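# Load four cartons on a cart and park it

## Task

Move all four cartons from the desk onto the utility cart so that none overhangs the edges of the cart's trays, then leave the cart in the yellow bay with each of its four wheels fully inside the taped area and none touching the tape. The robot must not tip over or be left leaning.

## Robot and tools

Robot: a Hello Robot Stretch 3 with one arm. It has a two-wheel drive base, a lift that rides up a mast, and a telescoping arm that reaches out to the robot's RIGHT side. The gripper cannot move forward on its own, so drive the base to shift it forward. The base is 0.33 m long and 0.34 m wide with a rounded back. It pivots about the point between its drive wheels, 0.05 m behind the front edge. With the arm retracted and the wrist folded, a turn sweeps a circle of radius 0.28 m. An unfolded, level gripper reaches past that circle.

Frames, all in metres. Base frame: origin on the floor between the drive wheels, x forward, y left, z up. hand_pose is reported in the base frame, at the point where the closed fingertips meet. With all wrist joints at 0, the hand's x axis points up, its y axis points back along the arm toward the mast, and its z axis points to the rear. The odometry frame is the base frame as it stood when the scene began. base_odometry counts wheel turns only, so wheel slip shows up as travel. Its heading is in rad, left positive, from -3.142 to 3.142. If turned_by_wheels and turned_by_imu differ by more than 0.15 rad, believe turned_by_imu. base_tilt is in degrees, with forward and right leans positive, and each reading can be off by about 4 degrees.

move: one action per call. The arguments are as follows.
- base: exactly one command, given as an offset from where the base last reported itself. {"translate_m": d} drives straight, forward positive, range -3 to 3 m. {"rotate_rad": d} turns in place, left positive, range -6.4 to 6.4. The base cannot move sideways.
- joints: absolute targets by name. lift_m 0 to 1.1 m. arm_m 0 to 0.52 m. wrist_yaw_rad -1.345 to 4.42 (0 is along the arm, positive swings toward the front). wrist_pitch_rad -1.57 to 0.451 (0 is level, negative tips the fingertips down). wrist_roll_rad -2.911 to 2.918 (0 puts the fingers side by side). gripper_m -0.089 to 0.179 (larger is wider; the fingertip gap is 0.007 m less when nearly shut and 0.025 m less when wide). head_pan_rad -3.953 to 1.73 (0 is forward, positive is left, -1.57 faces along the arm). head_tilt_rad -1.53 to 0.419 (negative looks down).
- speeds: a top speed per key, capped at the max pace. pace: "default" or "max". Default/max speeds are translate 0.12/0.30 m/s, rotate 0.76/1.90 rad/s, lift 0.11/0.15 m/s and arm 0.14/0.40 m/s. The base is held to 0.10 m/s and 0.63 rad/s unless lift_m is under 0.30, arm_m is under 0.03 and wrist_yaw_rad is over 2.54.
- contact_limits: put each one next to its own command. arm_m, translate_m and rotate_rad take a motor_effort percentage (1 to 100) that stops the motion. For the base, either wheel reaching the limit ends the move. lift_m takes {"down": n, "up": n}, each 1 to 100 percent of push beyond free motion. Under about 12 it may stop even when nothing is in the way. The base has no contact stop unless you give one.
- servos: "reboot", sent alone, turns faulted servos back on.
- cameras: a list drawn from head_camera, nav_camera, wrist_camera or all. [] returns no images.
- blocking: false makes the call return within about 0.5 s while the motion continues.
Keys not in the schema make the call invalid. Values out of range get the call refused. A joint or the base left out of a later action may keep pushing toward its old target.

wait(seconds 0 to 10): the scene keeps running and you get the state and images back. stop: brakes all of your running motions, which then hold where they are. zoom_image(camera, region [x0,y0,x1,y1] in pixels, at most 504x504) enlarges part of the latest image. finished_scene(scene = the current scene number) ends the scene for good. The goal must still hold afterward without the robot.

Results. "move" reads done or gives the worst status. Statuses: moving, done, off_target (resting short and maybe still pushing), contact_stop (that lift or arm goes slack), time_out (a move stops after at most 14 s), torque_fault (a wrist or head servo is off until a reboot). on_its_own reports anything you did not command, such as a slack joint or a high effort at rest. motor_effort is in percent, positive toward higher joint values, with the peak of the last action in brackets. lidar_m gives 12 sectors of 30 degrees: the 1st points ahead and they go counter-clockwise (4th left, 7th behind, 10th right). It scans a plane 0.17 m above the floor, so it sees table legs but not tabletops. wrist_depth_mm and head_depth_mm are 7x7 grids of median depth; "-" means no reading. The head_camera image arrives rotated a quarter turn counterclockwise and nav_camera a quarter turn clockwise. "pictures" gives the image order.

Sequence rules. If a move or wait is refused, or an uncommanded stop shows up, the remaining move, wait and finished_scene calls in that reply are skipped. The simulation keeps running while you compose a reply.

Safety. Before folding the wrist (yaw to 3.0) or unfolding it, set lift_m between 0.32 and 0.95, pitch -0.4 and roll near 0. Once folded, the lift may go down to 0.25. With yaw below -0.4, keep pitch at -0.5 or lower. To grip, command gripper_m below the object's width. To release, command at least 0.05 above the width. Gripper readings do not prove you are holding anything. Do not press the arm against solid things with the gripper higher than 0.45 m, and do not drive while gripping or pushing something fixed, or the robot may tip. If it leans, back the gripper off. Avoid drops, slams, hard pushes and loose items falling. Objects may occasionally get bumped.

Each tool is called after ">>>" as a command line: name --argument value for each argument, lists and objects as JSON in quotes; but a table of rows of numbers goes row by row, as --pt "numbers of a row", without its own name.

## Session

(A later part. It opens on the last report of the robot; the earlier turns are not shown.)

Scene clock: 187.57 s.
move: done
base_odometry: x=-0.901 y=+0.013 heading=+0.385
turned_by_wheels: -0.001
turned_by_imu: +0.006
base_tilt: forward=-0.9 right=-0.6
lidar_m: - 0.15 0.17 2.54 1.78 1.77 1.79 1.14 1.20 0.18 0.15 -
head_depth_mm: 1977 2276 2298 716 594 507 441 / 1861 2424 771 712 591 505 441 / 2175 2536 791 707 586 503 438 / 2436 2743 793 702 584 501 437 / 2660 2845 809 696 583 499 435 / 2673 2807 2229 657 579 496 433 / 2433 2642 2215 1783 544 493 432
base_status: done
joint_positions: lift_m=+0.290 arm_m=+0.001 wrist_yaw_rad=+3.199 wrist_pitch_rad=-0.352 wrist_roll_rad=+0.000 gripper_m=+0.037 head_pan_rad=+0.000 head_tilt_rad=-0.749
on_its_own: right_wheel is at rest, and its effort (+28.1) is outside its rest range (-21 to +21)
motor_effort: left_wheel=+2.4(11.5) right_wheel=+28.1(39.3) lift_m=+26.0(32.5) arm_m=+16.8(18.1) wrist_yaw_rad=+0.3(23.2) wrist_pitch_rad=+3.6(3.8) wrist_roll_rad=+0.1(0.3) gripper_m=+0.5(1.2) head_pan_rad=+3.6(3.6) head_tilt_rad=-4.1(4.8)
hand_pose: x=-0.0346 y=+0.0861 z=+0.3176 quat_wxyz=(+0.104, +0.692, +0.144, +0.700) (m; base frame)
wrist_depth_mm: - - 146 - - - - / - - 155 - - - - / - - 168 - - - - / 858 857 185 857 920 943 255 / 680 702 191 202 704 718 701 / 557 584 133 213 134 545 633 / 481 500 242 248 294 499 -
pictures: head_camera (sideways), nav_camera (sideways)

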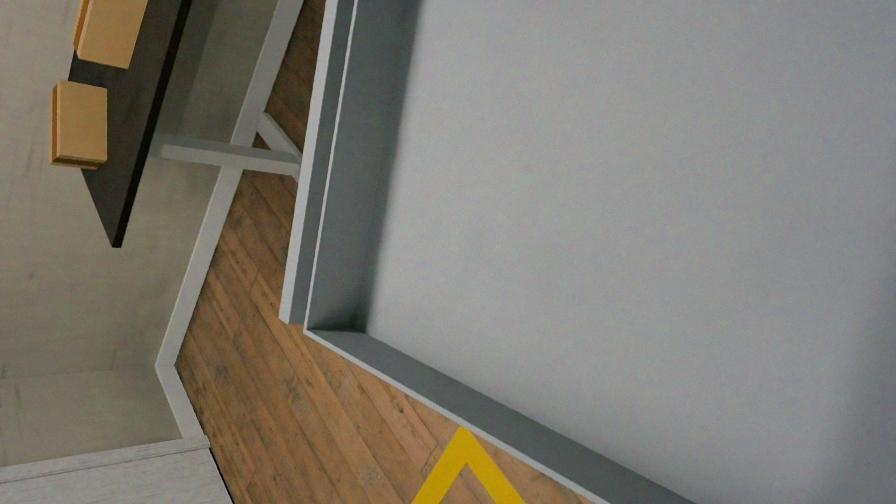

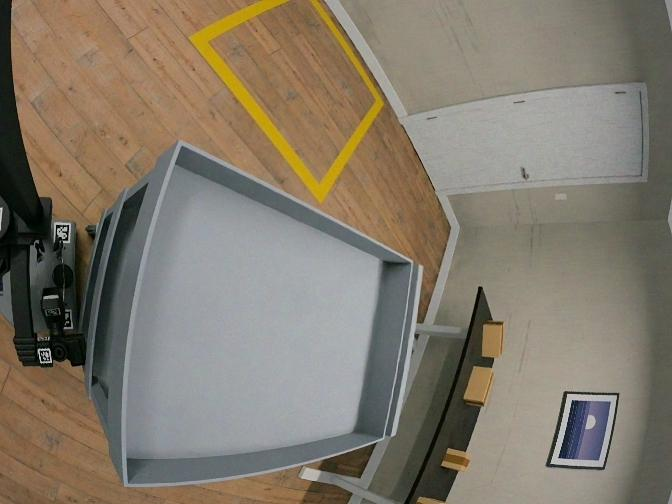

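>>> move --base '{"translate_m":-0.35}' --cameras '[]'

>>> move --base '{"rotate_rad":-1.476}' --cameras '[]'

>>> move --base '{"translate_m":0.57}' --cameras '[]'

>>> move --base '{"rotate_rad":0.998}' --cameras '[]'

>>> move --base '{"translate_m":0.51}' --cameras '[]'

>>> move --base '{"rotate_rad":1.56}' --cameras '["nav_camera","head_camera"]'

Scene clock: 218.60 s.
move: done
base_odometry: x=-1.225 y=-0.119 heading=+0.385
turned_by_wheels: +0.000
turned_by_imu: -0.002
base_tilt: forward=-0.9 right=-0.6
lidar_m: 0.43 0.49 2.56 1.86 1.50 1.49 1.52 1.21 0.89 1.16 1.98 0.43
head_depth_mm: 1854 2451 908 709 647 1315 1146 / 1985 2542 893 710 612 873 1140 / 2050 1030 886 705 903 884 1092 / 2776 1048 877 704 919 1017 1112 / 2947 1056 871 696 932 1099 1128 / 2953 2972 832 693 930 1108 1117 / 2680 2799 2207 644 1418 1269 1116
base_status: done
joint_positions: lift_m=+0.290 arm_m=+0.001 wrist_yaw_rad=+3.199 wrist_pitch_rad=-0.352 wrist_roll_rad=+0.000 gripper_m=+0.037 head_pan_rad=+0.000 head_tilt_rad=-0.750
motor_effort: left_wheel=-3.6(13.2) right_wheel=-5.9(24.6) lift_m=+31.2(31.2) arm_m=+16.2(17.0) wrist_yaw_rad=+0.5(1.0) wrist_pitch_rad=+3.4(3.8) wrist_roll_rad=+0.0(0.3) gripper_m=+0.4(1.3) head_pan_rad=+3.6(4.8) head_tilt_rad=-3.9(6.2)
hand_pose: x=-0.0346 y=+0.0861 z=+0.3176 quat_wxyz=(+0.104, +0.692, +0.144, +0.700) (m; base frame)
wrist_depth_mm: - - 147 - - - - / - - 156 - - - - / - - 167 - - - - / 856 882 184 865 915 907 930 / 692 688 191 201 707 715 746 / 561 581 132 214 134 608 602 / 490 495 244 247 295 496 513
pictures: none

Scene clock: 221.83 s.
move: done
base_odometry: x=-1.225 y=-0.119 heading=-1.090
turned_by_wheels: -1.475
turned_by_imu: -1.472
base_tilt: forward=-0.9 right=-0.6
lidar_m: 1.15 2.21 0.43 0.43 0.51 2.56 1.77 1.49 1.49 1.44 1.21 0.88
head_depth_mm: 939 1124 1185 1406 1404 1312 1140 / 1008 1209 1215 1533 1448 1303 1142 / 1091 1263 1308 1640 1483 1301 1128 / 1040 1165 1359 1604 1511 1294 1133 / 1435 1637 1917 1808 1501 1293 1125 / 1569 1837 2068 1792 1500 1286 1127 / 1740 2042 2215 1773 1488 1274 1117
base_status: done
joint_positions: lift_m=+0.290 arm_m=+0.001 wrist_yaw_rad=+3.199 wrist_pitch_rad=-0.352 wrist_roll_rad=+0.000 gripper_m=+0.037 head_pan_rad=+0.000 head_tilt_rad=-0.750
motor_effort: left_wheel=+10.5(14.3) right_wheel=-9.6(15.7) lift_m=+31.9(32.6) arm_m=+3.4(16.6) wrist_yaw_rad=+0.4(1.0) wrist_pitch_rad=+3.6(3.8) wrist_roll_rad=+0.0(0.3) gripper_m=-0.1(1.3) head_pan_rad=+4.5(4.9) head_tilt_rad=-3.7(5.2)
hand_pose: x=-0.0346 y=+0.0860 z=+0.3176 quat_wxyz=(+0.104, +0.692, +0.144, +0.700) (m; base frame)
wrist_depth_mm: - - 146 - - - - / - - 156 - - - - / - - 170 169 - 742 - / 871 865 185 187 - - 938 / 696 695 191 201 741 667 739 / 565 594 133 213 134 587 603 / 473 497 245 248 293 504 508
pictures: none

Scene clock: 227.87 s.
move: done
base_odometry: x=-0.962 y=-0.624 heading=-1.090
turned_by_wheels: +0.000
turned_by_imu: +0.005
base_tilt: forward=-0.9 right=-0.6
lidar_m: 0.59 1.43 1.84 0.74 0.48 0.56 2.23 1.88 1.72 0.61 0.72 0.72
head_depth_mm: 669 562 774 876 807 1138 1056 / 718 556 826 925 807 1208 1077 / 775 573 722 884 861 1199 1121 / 837 899 675 822 1020 1215 1132 / 912 1048 1222 1478 1507 1291 1130 / 1000 1168 1398 1666 1496 1290 1124 / 1114 1306 1610 1782 1486 1276 1117
base_status: done
joint_positions: lift_m=+0.290 arm_m=+0.001 wrist_yaw_rad=+3.199 wrist_pitch_rad=-0.352 wrist_roll_rad=+0.000 gripper_m=+0.037 head_pan_rad=+0.000 head_tilt_rad=-0.750
motor_effort: left_wheel=+6.9(14.3) right_wheel=+2.8(7.0) lift_m=+29.6(32.1) arm_m=-17.4(18.3) wrist_yaw_rad=+0.3(1.0) wrist_pitch_rad=+3.7(3.8) wrist_roll_rad=-0.1(0.3) gripper_m=+0.8(1.3) head_pan_rad=+3.7(5.3) head_tilt_rad=-3.0(4.6)
hand_pose: x=-0.0346 y=+0.0861 z=+0.3176 quat_wxyz=(+0.104, +0.692, +0.144, +0.700) (m; base frame)
wrist_depth_mm: - - 147 - - - - / - - 155 - - - - / - - 166 - - - - / 784 - 184 878 886 957 991 / 671 615 192 200 724 719 741 / 560 589 132 213 134 594 604 / 477 489 243 249 294 505 502
pictures: none

Scene clock: 230.47 s.
move: done
base_odometry: x=-0.962 y=-0.624 heading=-0.093
turned_by_wheels: +0.997
turned_by_imu: +0.995
base_tilt: forward=-1.0 right=-0.6
lidar_m: 1.85 0.78 0.48 0.52 2.28 1.89 1.86 0.61 0.70 0.72 0.58 1.35
head_depth_mm: 1896 2105 2296 1834 1538 1317 1147 / 1901 2157 2287 1839 1519 1309 1144 / 1938 2192 2266 1824 1516 1304 1136 / 1883 2210 2253 1810 1524 1299 1134 / 1883 1862 2177 1787 1507 1289 1127 / 1893 2329 2212 1790 1493 1277 1124 / 1803 2330 2211 1770 1483 1279 1116
base_status: done
joint_positions: lift_m=+0.290 arm_m=+0.001 wrist_yaw_rad=+3.199 wrist_pitch_rad=-0.352 wrist_roll_rad=+0.000 gripper_m=+0.037 head_pan_rad=+0.000 head_tilt_rad=-0.750
motor_effort: left_wheel=-9.7(14.0) right_wheel=+10.3(13.9) lift_m=+28.1(29.6) arm_m=-17.4(18.7) wrist_yaw_rad=+0.3(1.0) wrist_pitch_rad=+3.6(3.7) wrist_roll_rad=+0.1(0.2) gripper_m=-0.2(1.2) head_pan_rad=+4.0(5.1) head_tilt_rad=-3.1(4.0)
hand_pose: x=-0.0346 y=+0.0861 z=+0.3176 quat_wxyz=(+0.104, +0.692, +0.144, +0.700) (m; base frame)
wrist_depth_mm: - - 146 - - - - / - - 155 - - - - / - - 167 - - - - / 882 878 184 859 865 - 851 / 675 698 192 200 695 736 744 / 552 595 133 215 134 591 602 / 488 496 244 247 295 503 514
pictures: none

Scene clock: 236.00 s.
move: done
base_odometry: x=-0.454 y=-0.672 heading=-0.093
turned_by_wheels: +0.000
turned_by_imu: +0.005
base_tilt: forward=-0.9 right=-0.5
lidar_m: 1.33 1.96 0.60 0.52 0.53 2.39 2.05 0.99 0.57 0.86 0.95 1.51
head_depth_mm: 1446 1644 1896 1845 1529 1317 1142 / 1476 1666 1923 1841 1530 1312 1135 / 1492 1691 1963 1802 1516 1302 1132 / 1523 1414 2003 1809 1513 1303 1133 / 1535 1188 1600 1724 1495 1287 1132 / 1556 1155 2028 1786 1512 1285 1122 / 1559 1249 2068 1763 1490 1282 1121
base_status: done
joint_positions: lift_m=+0.290 arm_m=+0.001 wrist_yaw_rad=+3.199 wrist_pitch_rad=-0.352 wrist_roll_rad=+0.000 gripper_m=+0.037 head_pan_rad=+0.000 head_tilt_rad=-0.750
motor_effort: left_wheel=-1.4(7.5) right_wheel=+10.8(15.4) lift_m=+26.0(28.5) arm_m=-16.9(18.3) wrist_yaw_rad=+0.4(1.0) wrist_pitch_rad=+3.6(3.9) wrist_roll_rad=+0.0(0.3) gripper_m=-0.4(1.0) head_pan_rad=+4.1(5.1) head_tilt_rad=-1.7(3.4)
hand_pose: x=-0.0346 y=+0.0861 z=+0.3176 quat_wxyz=(+0.104, +0.692, +0.144, +0.700) (m; base frame)
wrist_depth_mm: - - 147 - - - - / - - 154 - - - - / - - 166 168 688 - - / 860 822 185 821 835 923 933 / 673 684 191 201 726 731 734 / 566 585 133 213 134 594 609 / 477 497 241 249 293 508 510
pictures: none

Scene clock: 239.33 s.
move: done
base_odometry: x=-0.454 y=-0.672 heading=+1.467
turned_by_wheels: +1.559
turned_by_imu: +1.556
base_tilt: forward=-1.0 right=-0.6
lidar_m: 0.53 0.53 2.39 2.00 0.99 0.57 0.86 0.96 1.53 1.33 1.97 0.60
head_depth_mm: 2352 2657 2321 1779 1535 1301 1150 / 2420 2692 821 791 1488 1303 1139 / 2444 2648 863 726 1014 1242 1130 / 2477 2687 879 766 985 1219 1132 / 2511 2742 869 694 976 1190 1131 / 2578 2804 862 677 952 1159 1122 / 2623 2789 857 656 950 1131 1119
base_status: done
joint_positions: lift_m=+0.290 arm_m=+0.001 wrist_yaw_rad=+3.199 wrist_pitch_rad=-0.352 wrist_roll_rad=+0.000 gripper_m=+0.037 head_pan_rad=+0.000 head_tilt_rad=-0.750
motor_effort: left_wheel=-7.1(14.8) right_wheel=+11.6(14.2) lift_m=+25.3(26.1) arm_m=-17.5(18.4) wrist_yaw_rad=+0.5(0.8) wrist_pitch_rad=+3.6(3.8) wrist_roll_rad=+0.1(0.3) gripper_m=-0.1(1.1) head_pan_rad=+4.3(4.8) head_tilt_rad=-0.8(2.4)
hand_pose: x=-0.0346 y=+0.0861 z=+0.3176 quat_wxyz=(+0.104, +0.692, +0.144, +0.700) (m; base frame)
wrist_depth_mm: 803 - 146 - - - - / 843 - 155 - - - - / 830 - 167 - - - - / - 761 184 870 930 916 960 / 582 683 192 201 739 741 734 / 541 577 133 214 134 601 598 / 478 499 243 247 295 503 510
pictures: head_camera (sideways), nav_camera (sideways)

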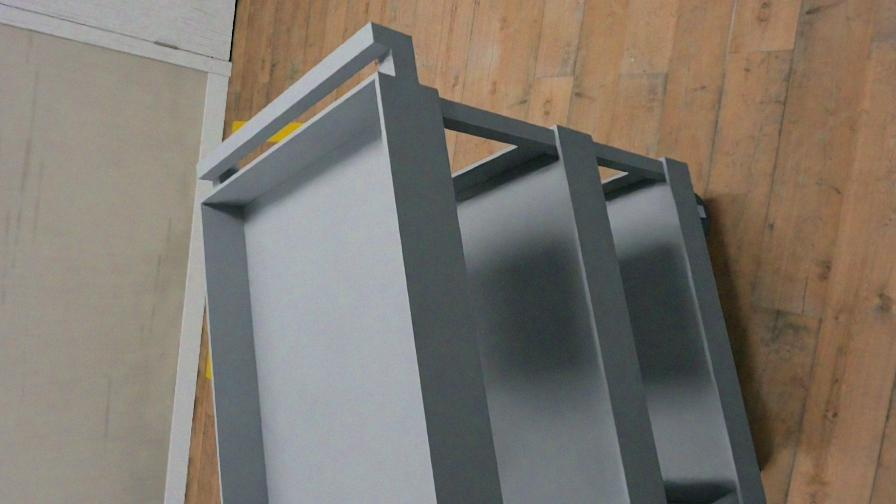

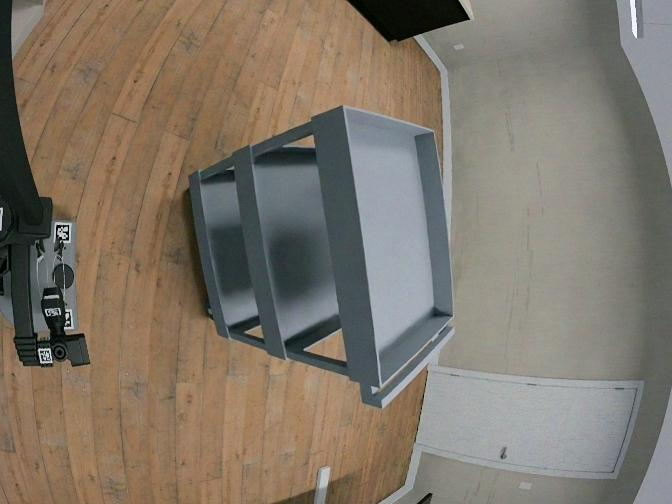

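>>> move --base '{"translate_m":1.0}' --cameras '["nav_camera"]'

Scene clock: 254.57 s.
move: done
base_odometry: x=-0.349 y=+0.323 heading=+1.466
turned_by_wheels: -0.001
turned_by_imu: +0.008
base_tilt: forward=-1.0 right=-0.6
lidar_m: 0.15 0.19 2.19 2.18 2.24 1.70 1.80 2.06 1.66 0.18 0.15 -
head_depth_mm: 1565 1783 2042 670 594 507 442 / 1591 1804 2079 691 591 503 440 / 1608 1843 2064 704 587 503 438 / 1643 1878 2044 702 585 501 436 / 1661 1912 791 698 581 499 451 / 1702 1943 2171 673 577 495 661 / 1724 1979 2160 639 575 494 899
base_status: done
joint_positions: lift_m=+0.290 arm_m=+0.001 wrist_yaw_rad=+3.199 wrist_pitch_rad=-0.353 wrist_roll_rad=+0.000 gripper_m=+0.037 head_pan_rad=+0.000 head_tilt_rad=-0.750
on_its_own: right_wheel is at rest, and its effort (+31.4) is outside its rest range (-21 to +21)
motor_effort: left_wheel=+0.8(20.7) right_wheel=+31.4(49.0) lift_m=+25.8(32.1) arm_m=+0.0(17.5) wrist_yaw_rad=+0.8(1.1) wrist_pitch_rad=+3.6(3.9) wrist_roll_rad=+0.1(0.3) gripper_m=-0.1(1.5) head_pan_rad=+2.4(5.1) head_tilt_rad=-5.9(5.9)
hand_pose: x=-0.0345 y=+0.0861 z=+0.3176 quat_wxyz=(+0.104, +0.692, +0.144, +0.700) (m; base frame)
wrist_depth_mm: - - 147 - - - - / - - 155 - - - - / - - 166 - - - - / 859 877 184 867 930 941 977 / 691 691 191 202 709 711 715 / 564 585 133 212 134 611 596 / 479 486 242 249 295 505 405
pictures: nav_camera (sideways)

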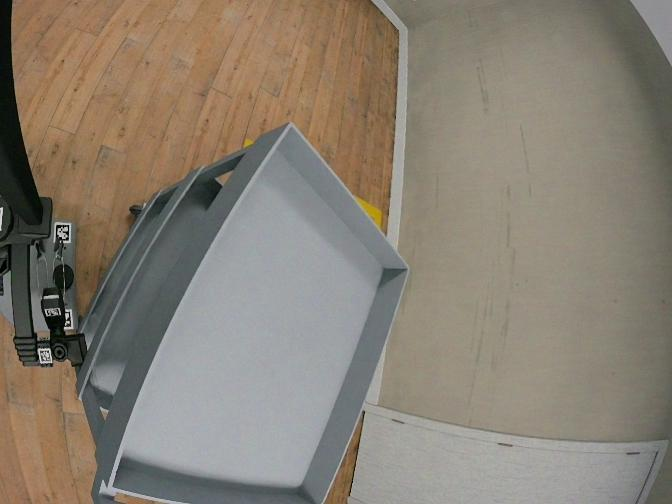

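>>> move --base '{"translate_m":-0.35}' --cameras '[]'

>>> move --base '{"rotate_rad":-0.85}' --cameras '[]'

>>> move --base '{"translate_m":0.27}' --contact_limits '{"translate_m":30}' --cameras '[]'

>>> move --base '{"rotate_rad":1.0}' --cameras '["nav_camera","head_camera"]'

Scene clock: 271.60 s.
move: done
base_odometry: x=-0.386 y=-0.025 heading=+1.466
turned_by_wheels: +0.000
turned_by_imu: -0.002
base_tilt: forward=-0.9 right=-0.6
lidar_m: 0.45 0.62 2.26 2.25 1.82 1.43 1.20 1.68 1.48 1.89 1.67 0.43
head_depth_mm: 1856 2109 867 714 586 1306 1144 / 1881 2111 890 708 613 848 1125 / 1907 2134 884 705 926 883 1100 / 1937 2092 874 701 958 1119 1128 / 1966 2129 871 694 980 1209 1130 / 2015 2240 864 1013 1020 1233 1128 / 2022 2336 804 928 1417 1275 1117
base_status: done
joint_positions: lift_m=+0.290 arm_m=+0.001 wrist_yaw_rad=+3.199 wrist_pitch_rad=-0.353 wrist_roll_rad=+0.000 gripper_m=+0.037 head_pan_rad=+0.000 head_tilt_rad=-0.750
motor_effort: left_wheel=-4.5(14.3) right_wheel=-5.5(28.1) lift_m=+29.8(30.0) arm_m=+17.2(17.3) wrist_yaw_rad=+0.8(1.2) wrist_pitch_rad=+3.6(3.8) wrist_roll_rad=+0.0(0.3) gripper_m=-0.3(1.0) head_pan_rad=+0.8(1.6) head_tilt_rad=-5.4(5.9)
hand_pose: x=-0.0346 y=+0.0861 z=+0.3176 quat_wxyz=(+0.104, +0.692, +0.144, +0.700) (m; base frame)
wrist_depth_mm: - - 147 - - - - / - - 156 - - - - / - - 168 - - - - / 826 880 186 856 934 950 978 / 675 692 191 202 729 735 738 / 561 588 133 215 134 598 603 / 480 493 242 248 293 499 515
pictures: none

Scene clock: 274.00 s.
move: done
base_odometry: x=-0.386 y=-0.025 heading=+0.616
turned_by_wheels: -0.849
turned_by_imu: -0.848
base_tilt: forward=-0.9 right=-0.6
lidar_m: 2.36 0.43 0.48 2.44 2.25 2.27 1.43 1.46 1.52 1.88 1.48 1.67
head_depth_mm: 1810 1366 2093 1859 1531 1301 1142 / 1998 1533 2311 1816 1516 1309 1142 / 2199 2454 2261 1819 1509 1299 1140 / 2425 2713 2250 1808 1515 1290 1132 / 2339 2623 2258 1789 1522 1285 1135 / 2187 2439 2164 648 930 900 1074 / 2025 2259 854 669 589 846 1043
base_status: done
joint_positions: lift_m=+0.290 arm_m=+0.001 wrist_yaw_rad=+3.199 wrist_pitch_rad=-0.353 wrist_roll_rad=+0.000 gripper_m=+0.037 head_pan_rad=+0.000 head_tilt_rad=-0.750
motor_effort: left_wheel=+10.4(13.9) right_wheel=-11.4(16.2) lift_m=+31.2(31.2) arm_m=+6.3(17.3) wrist_yaw_rad=+0.3(1.1) wrist_pitch_rad=+3.4(3.8) wrist_roll_rad=+0.0(0.3) gripper_m=+0.1(1.2) head_pan_rad=-1.3(1.8) head_tilt_rad=-2.7(5.4)
hand_pose: x=-0.0346 y=+0.0861 z=+0.3176 quat_wxyz=(+0.104, +0.692, +0.144, +0.700) (m; base frame)
wrist_depth_mm: - - 146 - - - - / - - 156 - - - - / - - 166 - - - - / 865 858 184 842 936 784 - / 666 686 191 202 713 745 531 / 562 597 132 213 134 591 607 / 484 501 242 250 294 508 510
pictures: none

Scene clock: 277.53 s.
move: done
base_odometry: x=-0.166 y=+0.131 heading=+0.616
turned_by_wheels: +0.000
turned_by_imu: +0.003
base_tilt: forward=-0.9 right=-0.5
lidar_m: 2.15 0.18 0.19 0.31 2.41 2.44 1.70 1.42 1.73 1.39 1.43 1.42
head_depth_mm: 1680 1306 1487 1745 1535 1308 1142 / 1831 1940 2152 1813 1532 1312 1140 / 2040 2232 2254 1818 1512 1297 1134 / 2227 2533 2294 1791 1502 1297 1133 / 2130 2412 2263 1798 1508 1290 1125 / 1968 2187 2204 1780 1491 1289 1065 / 1807 2024 2133 1621 532 479 393
base_status: done
joint_positions: lift_m=+0.290 arm_m=+0.001 wrist_yaw_rad=+3.199 wrist_pitch_rad=-0.353 wrist_roll_rad=+0.000 gripper_m=+0.037 head_pan_rad=+0.000 head_tilt_rad=-0.750
motor_effort: left_wheel=+6.9(12.9) right_wheel=+2.3(7.3) lift_m=+32.0(32.5) arm_m=-14.5(14.5) wrist_yaw_rad=+0.8(1.0) wrist_pitch_rad=+3.6(3.8) wrist_roll_rad=+0.0(0.3) gripper_m=+0.2(1.1) head_pan_rad=-1.7(3.0) head_tilt_rad=-3.2(5.0)
contact_limits: translate_m 30 (maximum 100)
hand_pose: x=-0.0346 y=+0.0861 z=+0.3176 quat_wxyz=(+0.104, +0.692, +0.144, +0.700) (m; base frame)
wrist_depth_mm: - - 146 689 - - - / - - 156 732 - - - / - - 167 725 - 841 - / 887 881 183 768 - - 199 / 680 710 191 202 417 - 212 / 563 580 133 214 132 309 228 / 481 498 243 248 294 283 246
pictures: none

Scene clock: 280.13 s.
move: done
base_odometry: x=-0.166 y=+0.131 heading=+1.616
turned_by_wheels: +0.999
turned_by_imu: +0.998
base_tilt: forward=-0.9 right=-0.5
lidar_m: 0.19 0.30 2.41 2.42 1.74 1.42 1.72 1.40 1.39 1.42 2.10 0.18
head_depth_mm: 1673 1874 2081 695 623 465 1144 / 1719 1944 2113 709 589 732 393 / 1764 1999 815 704 587 501 406 / 1816 2080 829 701 585 500 546 / 1879 2105 860 695 581 502 756 / 1947 2202 855 692 578 770 1066 / 2005 2333 811 690 591 871 1117
base_status: done
joint_positions: lift_m=+0.290 arm_m=+0.001 wrist_yaw_rad=+3.199 wrist_pitch_rad=-0.353 wrist_roll_rad=+0.000 gripper_m=+0.037 head_pan_rad=+0.000 head_tilt_rad=-0.750
motor_effort: left_wheel=-8.5(15.4) right_wheel=+11.9(13.9) lift_m=+31.0(32.0) arm_m=-17.6(18.3) wrist_yaw_rad=+0.6(1.3) wrist_pitch_rad=+3.7(3.8) wrist_roll_rad=+0.0(0.3) gripper_m=+0.4(1.0) head_pan_rad=-3.7(3.8) head_tilt_rad=-2.6(4.0)
hand_pose: x=-0.0346 y=+0.0861 z=+0.3176 quat_wxyz=(+0.104, +0.692, +0.144, +0.700) (m; base frame)
wrist_depth_mm: - - 147 - - - - / - - 155 - - - - / - - 167 - - - - / 848 848 186 868 916 917 948 / 660 664 191 201 720 722 743 / 568 588 132 213 135 588 601 / 481 495 242 248 297 513 506
pictures: head_camera (sideways), nav_camera (sideways)

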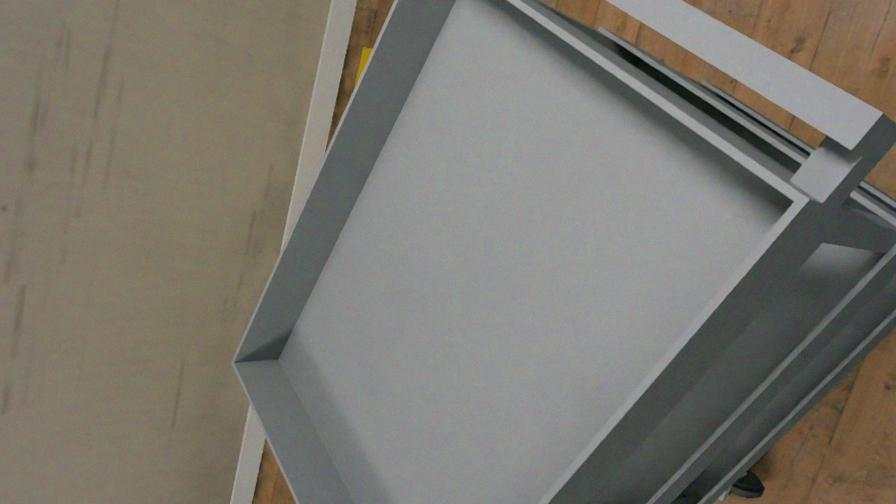

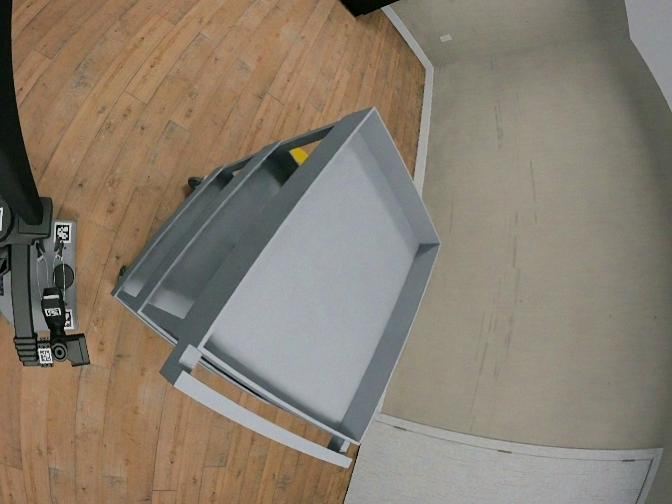

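>>> move --base '{"translate_m":0.65}' --cameras '["nav_camera"]'

Scene clock: 290.63 s.
move: done
base_odometry: x=-0.195 y=+0.780 heading=+1.615
turned_by_wheels: -0.001
turned_by_imu: +0.001
base_tilt: forward=-1.0 right=-0.6
lidar_m: 0.15 0.19 2.19 2.20 2.58 2.02 2.34 1.89 1.49 0.17 0.15 -
head_depth_mm: 1158 1307 1484 672 592 506 441 / 1190 1353 1547 689 589 504 440 / 1231 1379 1546 705 585 502 439 / 1261 1427 1574 701 584 499 437 / 1303 1497 1594 698 580 498 443 / 1348 1552 1770 672 577 496 649 / 1394 1597 1880 641 576 495 845
base_status: done
joint_positions: lift_m=+0.290 arm_m=+0.001 wrist_yaw_rad=+3.194 wrist_pitch_rad=-0.353 wrist_roll_rad=+0.000 gripper_m=+0.037 head_pan_rad=+0.000 head_tilt_rad=-0.750
on_its_own: right_wheel is at rest, and its effort (+31.0) is outside its rest range (-21 to +21)
motor_effort: left_wheel=+2.0(10.6) right_wheel=+31.0(51.9) lift_m=+26.7(29.8) arm_m=-1.4(17.2) wrist_yaw_rad=+4.8(22.9) wrist_pitch_rad=+3.7(3.9) wrist_roll_rad=+0.0(0.3) gripper_m=-0.2(1.4) head_pan_rad=-3.4(6.0) head_tilt_rad=+0.0(3.1)
hand_pose: x=-0.0335 y=+0.0861 z=+0.3176 quat_wxyz=(+0.106, +0.692, +0.143, +0.699) (m; base frame)
wrist_depth_mm: - - 145 - - - - / - - 156 - - - - / - - 167 - - - - / 845 884 184 879 940 933 949 / 672 688 192 201 718 735 715 / 571 594 133 215 134 594 577 / 485 499 241 249 296 497 391
pictures: nav_camera (sideways)

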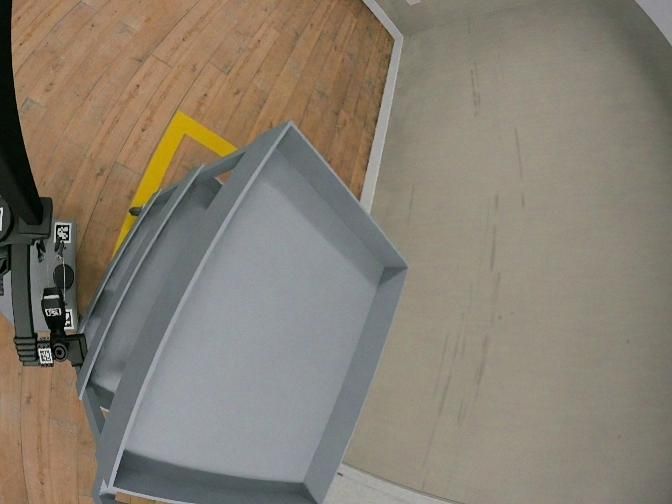

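>>> move --base '{"translate_m":0.33}' --cameras '["nav_camera"]'

>>> move --base '{"translate_m":-0.5}' --cameras '["nav_camera","head_camera"]'

Scene clock: 304.20 s.
move: done
base_odometry: x=-0.209 y=+1.110 heading=+1.614
turned_by_wheels: -0.001
turned_by_imu: +0.003
base_tilt: forward=-1.0 right=-0.7
lidar_m: 0.15 0.23 2.08 2.08 2.56 2.34 2.66 2.19 1.63 0.18 0.15 -
head_depth_mm: 896 1003 1151 677 593 506 441 / 923 1045 1178 696 590 506 440 / 954 1078 1189 705 587 502 438 / 983 1112 805 702 585 499 445 / 1011 1157 1277 696 581 497 671 / 1044 1201 1404 657 578 504 754 / 1087 1256 1474 643 575 669 1080
base_status: done
joint_positions: lift_m=+0.290 arm_m=+0.001 wrist_yaw_rad=+3.195 wrist_pitch_rad=-0.353 wrist_roll_rad=+0.000 gripper_m=+0.037 head_pan_rad=+0.000 head_tilt_rad=-0.750
on_its_own: right_wheel is at rest, and its effort (+37.1) is outside its rest range (-21 to +21)
motor_effort: left_wheel=+1.5(8.8) right_wheel=+37.1(39.8) lift_m=+31.9(32.0) arm_m=+18.2(18.2) wrist_yaw_rad=+3.9(6.3) wrist_pitch_rad=+3.7(3.9) wrist_roll_rad=+0.1(0.2) gripper_m=+0.0(1.0) head_pan_rad=-3.1(4.5) head_tilt_rad=+2.1(2.7)
hand_pose: x=-0.0337 y=+0.0861 z=+0.3176 quat_wxyz=(+0.106, +0.692, +0.143, +0.699) (m; base frame)
wrist_depth_mm: - - 146 - - - - / - - 155 - - - - / - - 168 - - - - / 850 882 184 863 930 907 928 / 691 669 192 200 681 753 775 / 561 594 132 216 134 591 607 / 477 497 244 - 295 512 512
pictures: nav_camera (sideways)

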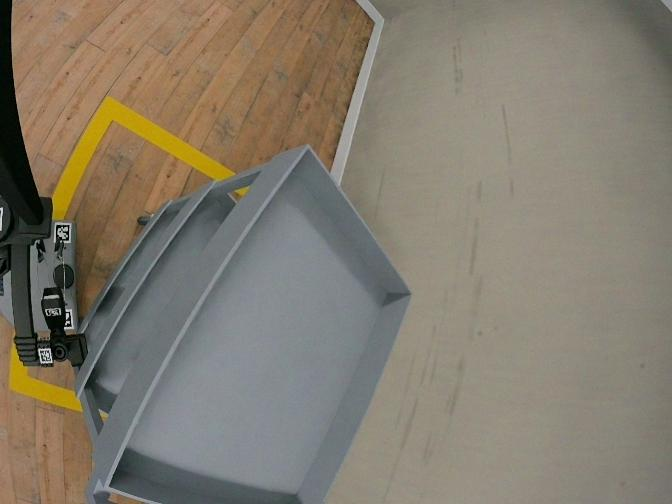

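Scene clock: 309.67 s.
move: done
base_odometry: x=-0.187 y=+0.610 heading=+1.614
turned_by_wheels: +0.000
turned_by_imu: -0.003
base_tilt: forward=-0.9 right=-0.6
lidar_m: 0.58 0.88 2.25 2.26 2.42 1.87 2.19 1.76 1.88 1.45 1.74 0.55
head_depth_mm: 1282 1410 902 697 1497 1309 1142 / 1322 1411 892 694 962 1278 1141 / 1362 1076 881 1068 1014 1213 1137 / 1413 1121 882 1125 1248 1247 1129 / 1458 1076 873 1151 1333 1284 1122 / 1511 1636 934 1157 1393 1292 1123 / 1559 1766 2000 1775 1492 1271 1116
base_status: done
joint_positions: lift_m=+0.290 arm_m=+0.001 wrist_yaw_rad=+3.199 wrist_pitch_rad=-0.353 wrist_roll_rad=+0.000 gripper_m=+0.037 head_pan_rad=+0.000 head_tilt_rad=-0.750
motor_effort: left_wheel=-3.1(13.3) right_wheel=-5.0(32.5) lift_m=+25.6(32.1) arm_m=-17.1(18.2) wrist_yaw_rad=+0.7(3.7) wrist_pitch_rad=+3.9(3.9) wrist_roll_rad=+0.2(0.2) gripper_m=+0.2(1.4) head_pan_rad=-2.1(4.2) head_tilt_rad=+2.4(4.0)
hand_pose: x=-0.0345 y=+0.0860 z=+0.3176 quat_wxyz=(+0.104, +0.692, +0.144, +0.700) (m; base frame)
wrist_depth_mm: - - 146 - - - - / - - 155 - - - - / - - 167 - - - - / 847 879 185 869 911 945 963 / 683 705 192 200 707 731 736 / 562 585 132 213 134 583 606 / 489 490 243 249 294 497 504
pictures: head_camera (sideways), nav_camera (sideways)

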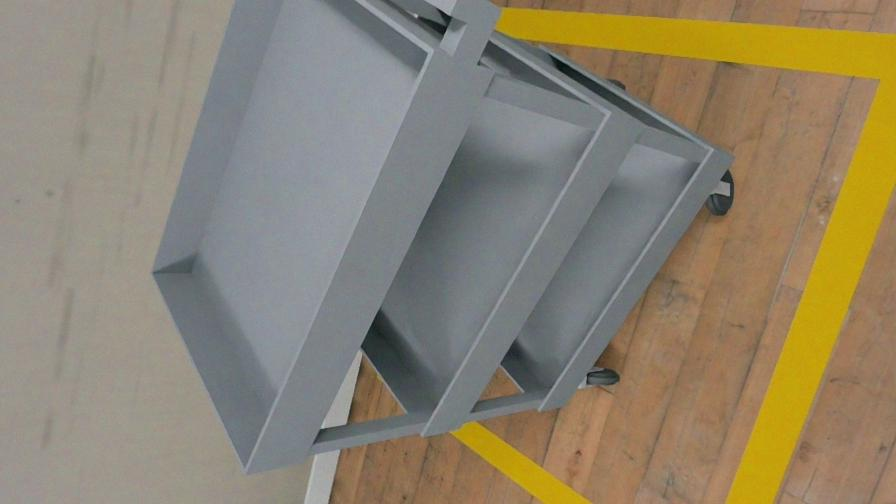

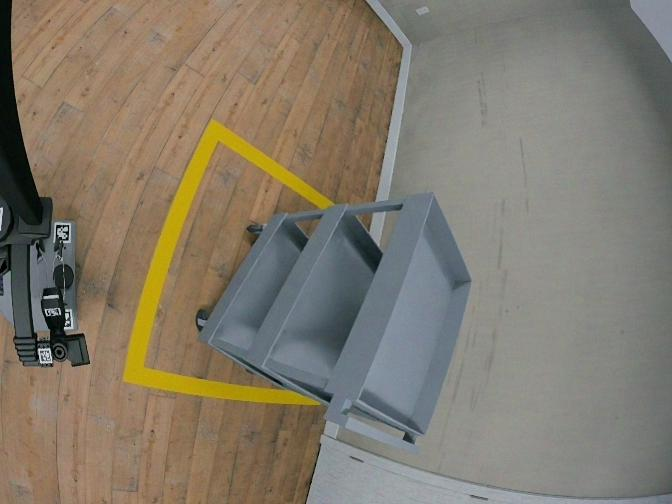

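>>> move --base '{"rotate_rad":-2.18}' --joints '{"lift_m":0.92}' --cameras '[]'

>>> move --joints '{"wrist_yaw_rad":0,"gripper_m":0.179}' --cameras '[]'

>>> move --base '{"translate_m":0.72}' --joints '{"lift_m":1.1,"wrist_pitch_rad":-1.57}' --cameras '[]'

>>> move --base '{"rotate_rad":1.944}' --joints '{"head_pan_rad":-1.57,"head_tilt_rad":-0.65}' --cameras '[]'

>>> move --joints '{"arm_m":0.4}'

Scene clock: 365.03 s.
move: done
base_odometry: x=-0.187 y=+0.610 heading=-0.565
turned_by_wheels: -2.179
turned_by_imu: -2.173
base_tilt: forward=-0.9 right=-0.5
lidar_m: 1.89 1.45 1.86 0.55 0.56 0.77 2.25 2.24 2.56 2.02 1.87 1.76
head_depth_mm: 1832 1358 2323 1828 1552 1306 1151 / 1773 1455 2078 1832 1520 1306 1143 / 1724 1353 2209 1836 1517 1304 1141 / 1669 1352 2150 1813 1504 1299 1133 / 1638 1265 2087 1794 1504 1286 1132 / 1595 1217 2034 1799 1505 1285 1119 / 1540 1247 1995 1783 1498 1280 1122
base_status: done
joint_positions: lift_m=+0.920 arm_m=+0.001 wrist_yaw_rad=+3.199 wrist_pitch_rad=-0.353 wrist_roll_rad=+0.000 gripper_m=+0.037 head_pan_rad=+0.000 head_tilt_rad=-0.750
joint_status: all done
motor_effort: left_wheel=+11.7(15.6) right_wheel=-9.1(14.7) lift_m=+32.8(34.2) arm_m=-16.8(18.5) wrist_yaw_rad=+0.7(1.3) wrist_pitch_rad=+3.6(3.9) wrist_roll_rad=+0.0(0.3) gripper_m=-0.2(1.3) head_pan_rad=-1.6(3.1) head_tilt_rad=+1.2(2.8)
hand_pose: x=-0.0345 y=+0.0860 z=+0.9476 quat_wxyz=(+0.104, +0.692, +0.144, +0.700) (m; base frame)
wrist_depth_mm: - - 146 - - - - / - - 155 - - - - / - - 165 - - - - / - - 184 - - - - / - - 191 201 - - - / - - - 151 134 - - / - - 251 - - - -
pictures: none

Scene clock: 367.63 s.
move: done
base_odometry: x=-0.187 y=+0.610 heading=-0.565
turned_by_wheels: +0.000
turned_by_imu: +0.000
base_tilt: forward=-0.9 right=-0.5
lidar_m: 1.89 1.45 1.85 0.55 0.56 0.77 2.25 2.25 2.56 2.02 1.87 1.76
head_depth_mm: 1855 1355 2313 1833 1531 1315 1140 / 1759 1457 2062 1839 1527 1304 1141 / 1715 1366 2222 1830 1519 1300 1137 / 1680 1342 2156 1813 1505 1287 1131 / 1638 1275 2086 1796 1501 1299 1128 / 1596 1221 2041 1808 1493 1290 1123 / 1547 1253 2005 1788 1488 1278 1114
joint_positions: lift_m=+0.920 arm_m=+0.001 wrist_yaw_rad=+0.002 wrist_pitch_rad=-0.353 wrist_roll_rad=+0.000 gripper_m=+0.179 head_pan_rad=+0.000 head_tilt_rad=-0.750
joint_status: all done
motor_effort: left_wheel=+11.1(12.9) right_wheel=-9.3(9.4) lift_m=+32.5(32.7) arm_m=-17.0(18.0) wrist_yaw_rad=-1.8(4.5) wrist_pitch_rad=+3.7(3.9) wrist_roll_rad=+0.1(0.3) gripper_m=+0.1(91.2) head_pan_rad=-0.9(2.3) head_tilt_rad=+0.7(2.1)
hand_pose: x=-0.0211 y=-0.3779 z=+0.9476 quat_wxyz=(+0.696, +0.125, -0.696, -0.124) (m; base frame)
wrist_depth_mm: - - - - - - - / - - - - - - - / - - - - - - - / - - - - - - - / - - - - - - - / - - - - - 127 - / - - - - - - 119
pictures: none

Scene clock: 375.93 s.
move: done
base_odometry: x=+0.421 y=+0.224 heading=-0.565
turned_by_wheels: +0.000
turned_by_imu: +0.006
base_tilt: forward=-0.9 right=-0.5
lidar_m: 1.19 0.84 0.84 1.78 1.18 1.00 2.95 2.95 2.22 1.80 1.97 1.09
head_depth_mm: 1181 1307 1028 821 1460 1309 1142 / 1140 1259 866 816 1427 1304 1141 / 1094 1238 910 809 727 1295 1141 / 1061 1191 1008 804 708 1289 1133 / 1025 1159 996 803 686 1298 1129 / 999 1135 990 748 666 1284 1120 / 965 1089 989 729 660 1252 1119
base_status: done
joint_positions: lift_m=+1.100 arm_m=+0.001 wrist_yaw_rad=+0.001 wrist_pitch_rad=-1.563 wrist_roll_rad=+0.000 gripper_m=+0.179 head_pan_rad=+0.000 head_tilt_rad=-0.750
joint_status: all done
motor_effort: left_wheel=+6.8(13.8) right_wheel=+1.3(6.2) lift_m=+32.3(34.3) arm_m=-15.7(17.5) wrist_yaw_rad=-1.4(2.1) wrist_pitch_rad=-0.9(3.1) wrist_roll_rad=+0.1(0.3) gripper_m=-0.5(1.5) head_pan_rad=-0.4(1.8) head_tilt_rad=+1.0(1.8)
hand_pose: x=-0.0217 y=-0.1235 z=+0.9823 quat_wxyz=(+0.502, +0.498, -0.501, -0.498) (m; base frame)
wrist_depth_mm: - - - - - - - / - - - - - - - / - - - - - - - / - - - - - - - / - - - - - - - / - - - - - 127 - / - - - - - - -
pictures: none

Scene clock: 380.10 s.
move: done
base_odometry: x=+0.421 y=+0.224 heading=+1.378
turned_by_wheels: +1.943
turned_by_imu: +1.940
base_tilt: forward=-0.9 right=-0.6
lidar_m: 1.77 1.00 1.47 2.94 2.22 1.80 1.97 1.09 1.21 1.19 0.84 1.80
head_depth_mm: - - - - - 650 - / - - - - - - - / - - - - - - - / - 1108 - - - - - / 992 1114 1191 814 707 652 1150 / 1008 1127 1187 866 722 1288 1161 / 1012 1139 1176 822 719 1262 1151
base_status: done
joint_positions: lift_m=+1.100 arm_m=+0.001 wrist_yaw_rad=+0.001 wrist_pitch_rad=-1.564 wrist_roll_rad=+0.000 gripper_m=+0.179 head_pan_rad=-1.570 head_tilt_rad=-0.650
joint_status: all done
motor_effort: left_wheel=-9.9(13.5) right_wheel=+9.3(14.7) lift_m=+30.7(32.4) arm_m=-17.5(18.3) wrist_yaw_rad=-1.6(2.1) wrist_pitch_rad=-0.7(1.1) wrist_roll_rad=+0.1(0.2) gripper_m=+0.8(1.3) head_pan_rad=+4.5(8.4) head_tilt_rad=+3.6(4.8)
hand_pose: x=-0.0217 y=-0.1235 z=+0.9823 quat_wxyz=(+0.502, +0.498, -0.501, -0.498) (m; base frame)
wrist_depth_mm: - - - - - - - / - - - - - - - / - - - - - - - / - - - - - - - / - - - - - - - / - - - - - 127 - / - - - - - - -
pictures: none

Scene clock: 384.23 s.
move: done
base_odometry: x=+0.421 y=+0.224 heading=+1.378
turned_by_wheels: +0.000
turned_by_imu: +0.001
base_tilt: forward=-1.0 right=-0.6
lidar_m: 1.77 1.00 1.47 2.94 2.22 1.80 1.96 1.09 1.21 1.19 0.84 1.80
head_depth_mm: 970 1084 1177 928 737 663 1187 / 962 1095 1179 918 735 661 1182 / 392 1085 1180 751 732 1292 1174 / 391 422 1144 759 728 1273 1173 / 998 1098 1181 796 726 1297 1168 / 1003 1126 1176 868 721 1292 1171 / 1010 1141 1170 824 719 1257 1134
joint_positions: lift_m=+1.100 arm_m=+0.400 wrist_yaw_rad=+0.001 wrist_pitch_rad=-1.565 wrist_roll_rad=+0.000 gripper_m=+0.179 head_pan_rad=-1.570 head_tilt_rad=-0.650
joint_status: all done
motor_effort: left_wheel=-9.9(10.9) right_wheel=+9.0(9.4) lift_m=+29.0(30.8) arm_m=+16.1(18.4) wrist_yaw_rad=-1.4(1.9) wrist_pitch_rad=-0.6(0.9) wrist_roll_rad=+0.2(0.3) gripper_m=+0.5(1.3) head_pan_rad=+4.2(5.3) head_tilt_rad=+3.1(4.5)
hand_pose: x=-0.0217 y=-0.5224 z=+0.9823 quat_wxyz=(+0.502, +0.499, -0.501, -0.499) (m; base frame)
wrist_depth_mm: 365 - 284 286 289 291 - / - - 291 291 297 - - / - - - - 302 - - / - - - - - - - / 146 - - - - - - / - - - - - 127 118 / - - - - - - 475
pictures: head_camera (sideways), nav_camera (sideways), wrist_camera

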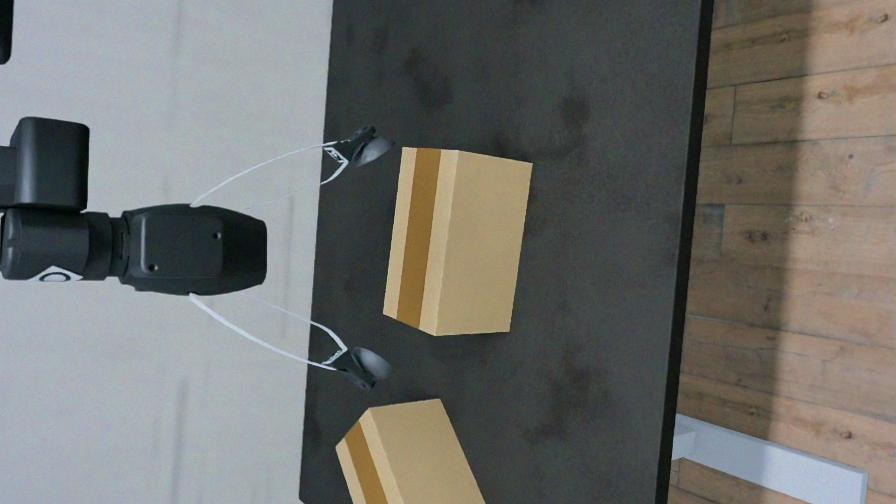

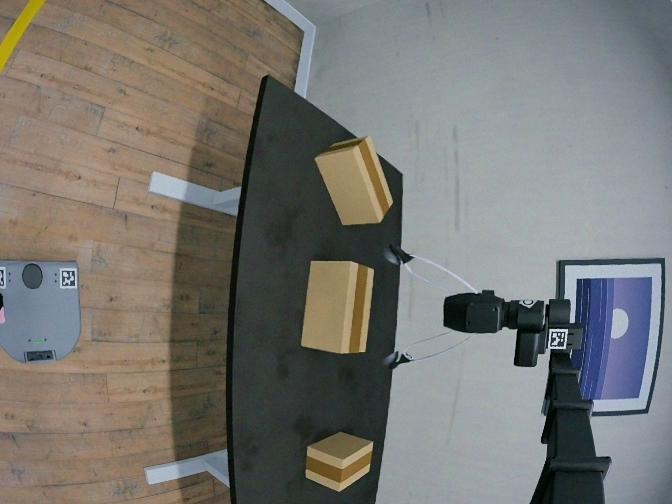

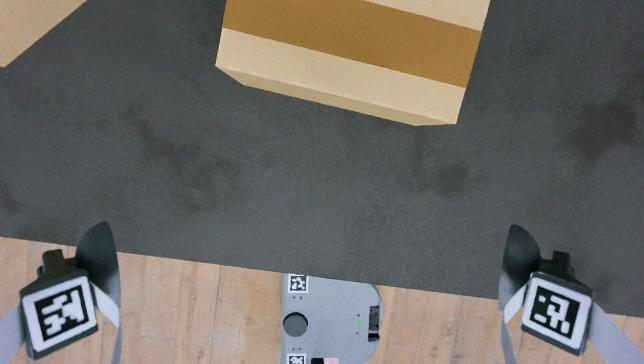

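>>> move --base '{"rotate_rad":-0.613}' --cameras '[]'

>>> move --base '{"translate_m":0.3}' --cameras '[]'

>>> move --base '{"rotate_rad":0.5}' --cameras '["wrist_camera","nav_camera"]'

Scene clock: 400.77 s.
move: done
base_odometry: x=+0.421 y=+0.224 heading=+0.766
turned_by_wheels: -0.613
turned_by_imu: -0.610
base_tilt: forward=-0.9 right=-0.5
lidar_m: 1.72 1.77 1.00 1.18 2.97 2.75 1.79 1.96 1.10 1.24 1.19 0.83
head_depth_mm: 1423 1633 976 905 1621 1374 1185 / 1313 1513 1042 918 1511 1377 1179 / 392 1385 1209 908 797 1375 1174 / 391 422 913 877 748 1371 1171 / 1097 1213 1130 898 726 1329 1172 / 1040 1158 1176 893 721 1261 1167 / 988 1096 1152 889 716 629 1161
base_status: done
joint_positions: lift_m=+1.100 arm_m=+0.400 wrist_yaw_rad=+0.001 wrist_pitch_rad=-1.565 wrist_roll_rad=+0.000 gripper_m=+0.179 head_pan_rad=-1.570 head_tilt_rad=-0.650
motor_effort: left_wheel=+10.4(15.1) right_wheel=-8.6(14.6) lift_m=+27.0(27.8) arm_m=+4.7(12.9) wrist_yaw_rad=-1.7(2.1) wrist_pitch_rad=-0.7(1.0) wrist_roll_rad=+0.1(0.2) gripper_m=-0.5(1.1) head_pan_rad=+4.2(4.4) head_tilt_rad=+1.9(3.3)
hand_pose: x=-0.0217 y=-0.5224 z=+0.9823 quat_wxyz=(+0.502, +0.499, -0.501, -0.499) (m; base frame)
wrist_depth_mm: - - - - - - - / 370 - - - - - - / 349 - - - - - - / - - - - - - - / - - - - - - - / - 443 - - - 127 - / - - - - - - -
pictures: none

Scene clock: 404.87 s.
move: done
base_odometry: x=+0.637 y=+0.432 heading=+0.766
turned_by_wheels: +0.000
turned_by_imu: +0.002
base_tilt: forward=-0.9 right=-0.6
lidar_m: 1.50 1.52 1.02 0.93 3.13 3.12 2.10 2.23 1.23 1.08 0.61 0.62
head_depth_mm: 1240 1418 1231 890 737 1349 1179 / 1153 1308 1221 916 734 1286 1180 / 392 1213 1211 909 734 629 1171 / 391 423 1144 720 710 609 1146 / 960 1054 1138 716 686 607 1100 / 908 1010 1092 892 675 603 530 / 861 953 1044 890 718 602 516
base_status: done
joint_positions: lift_m=+1.100 arm_m=+0.400 wrist_yaw_rad=+0.001 wrist_pitch_rad=-1.565 wrist_roll_rad=+0.000 gripper_m=+0.179 head_pan_rad=-1.570 head_tilt_rad=-0.650
motor_effort: left_wheel=+5.1(15.2) right_wheel=+1.2(6.5) lift_m=+25.5(27.1) arm_m=-17.3(18.4) wrist_yaw_rad=-1.6(2.0) wrist_pitch_rad=-0.8(0.9) wrist_roll_rad=+0.0(0.3) gripper_m=+0.3(1.3) head_pan_rad=+2.1(4.5) head_tilt_rad=+1.6(3.2)
hand_pose: x=-0.0217 y=-0.5224 z=+0.9823 quat_wxyz=(+0.502, +0.499, -0.501, -0.499) (m; base frame)
wrist_depth_mm: - - - - - - - / - - 292 291 - - - / - 297 296 301 - - - / 402 297 306 305 - - - / 396 301 - - - - - / - - - - - 127 - / - - - - - - -
pictures: none

Scene clock: 406.77 s.
move: done
base_odometry: x=+0.637 y=+0.432 heading=+1.265
turned_by_wheels: +0.500
turned_by_imu: +0.498
base_tilt: forward=-0.9 right=-0.5
lidar_m: 1.52 1.02 0.93 3.06 3.16 2.10 2.23 1.22 1.09 0.61 0.62 1.48
head_depth_mm: 873 978 1097 922 650 616 562 / 854 975 1084 911 656 614 561 / 392 952 1064 914 712 611 558 / 390 422 1078 903 728 608 544 / 861 946 1056 715 703 607 541 / 855 956 1049 715 648 605 540 / 852 954 1074 890 677 600 538
base_status: done
joint_positions: lift_m=+1.100 arm_m=+0.400 wrist_yaw_rad=+0.001 wrist_pitch_rad=-1.565 wrist_roll_rad=+0.000 gripper_m=+0.179 head_pan_rad=-1.570 head_tilt_rad=-0.650
motor_effort: left_wheel=-11.2(14.1) right_wheel=+8.1(13.9) lift_m=+25.4(25.5) arm_m=-17.0(17.5) wrist_yaw_rad=-1.7(1.9) wrist_pitch_rad=-0.7(0.9) wrist_roll_rad=+0.1(0.3) gripper_m=-0.2(1.1) head_pan_rad=+2.9(3.9) head_tilt_rad=+1.5(3.0)
hand_pose: x=-0.0217 y=-0.5224 z=+0.9823 quat_wxyz=(+0.502, +0.499, -0.501, -0.499) (m; base frame)
wrist_depth_mm: - - 285 - - - - / - 291 290 - - - - / - 291 296 - 355 305 - / 302 299 304 - 344 313 317 / - 303 - - 327 318 322 / - - - - - 127 120 / - - - - - - -
pictures: nav_camera (sideways), wrist_camera

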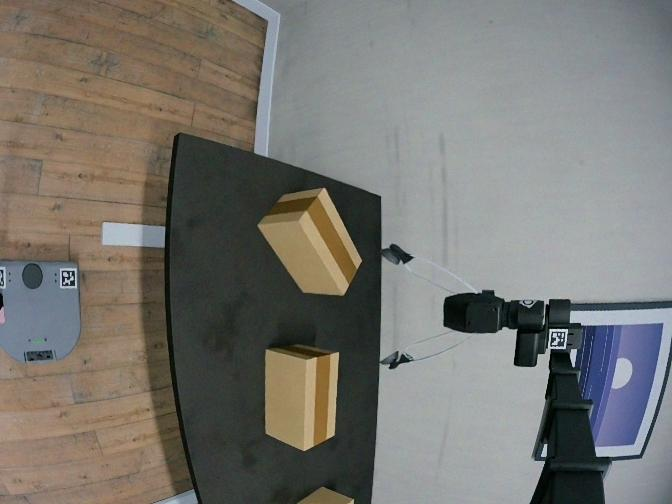

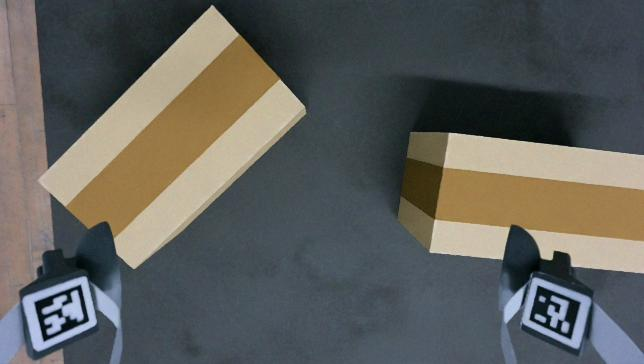

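>>> move --base '{"translate_m":0.118}' --joints '{"arm_m":0.463,"wrist_roll_rad":0.805}' --cameras '["wrist_camera"]'

Scene clock: 415.80 s.
move: done
base_odometry: x=+0.672 y=+0.545 heading=+1.265
turned_by_wheels: +0.000
turned_by_imu: +0.001
base_tilt: forward=-1.0 right=-0.6
lidar_m: 1.40 0.99 0.88 3.08 3.20 2.21 2.34 1.33 1.09 0.59 1.08 1.45
head_depth_mm: 876 981 1093 924 683 616 562 / 869 973 1090 919 737 613 558 / 440 954 1061 854 731 610 559 / 451 497 1079 721 675 608 544 / 855 946 1073 898 660 605 542 / 856 959 1091 962 712 604 541 / 851 954 1084 1258 1451 1257 539
base_status: done
joint_positions: lift_m=+1.100 arm_m=+0.463 wrist_yaw_rad=+0.001 wrist_pitch_rad=-1.565 wrist_roll_rad=+0.800 gripper_m=+0.179 head_pan_rad=-1.570 head_tilt_rad=-0.650
joint_status: all done
motor_effort: left_wheel=-1.2(7.6) right_wheel=+10.7(12.6) lift_m=+26.3(26.6) arm_m=+14.5(17.9) wrist_yaw_rad=-1.7(2.1) wrist_pitch_rad=-0.5(0.8) wrist_roll_rad=+1.7(2.6) gripper_m=-0.2(1.2) head_pan_rad=+2.7(4.0) head_tilt_rad=+1.9(2.6)
hand_pose: x=-0.0217 y=-0.5852 z=+0.9823 quat_wxyz=(+0.267, +0.265, -0.657, -0.654) (m; base frame)
wrist_depth_mm: - - - - - 325 292 / - - - - - 369 297 / - - - 300 - - - / - - - 304 - - - / - - - 312 - - - / - - 442 326 - 127 - / - - - 328 - 837 -
pictures: wrist_camera

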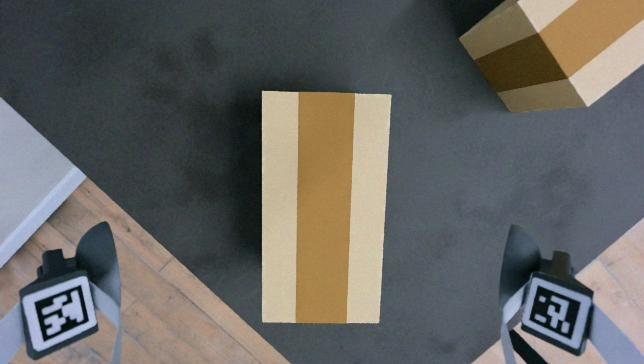

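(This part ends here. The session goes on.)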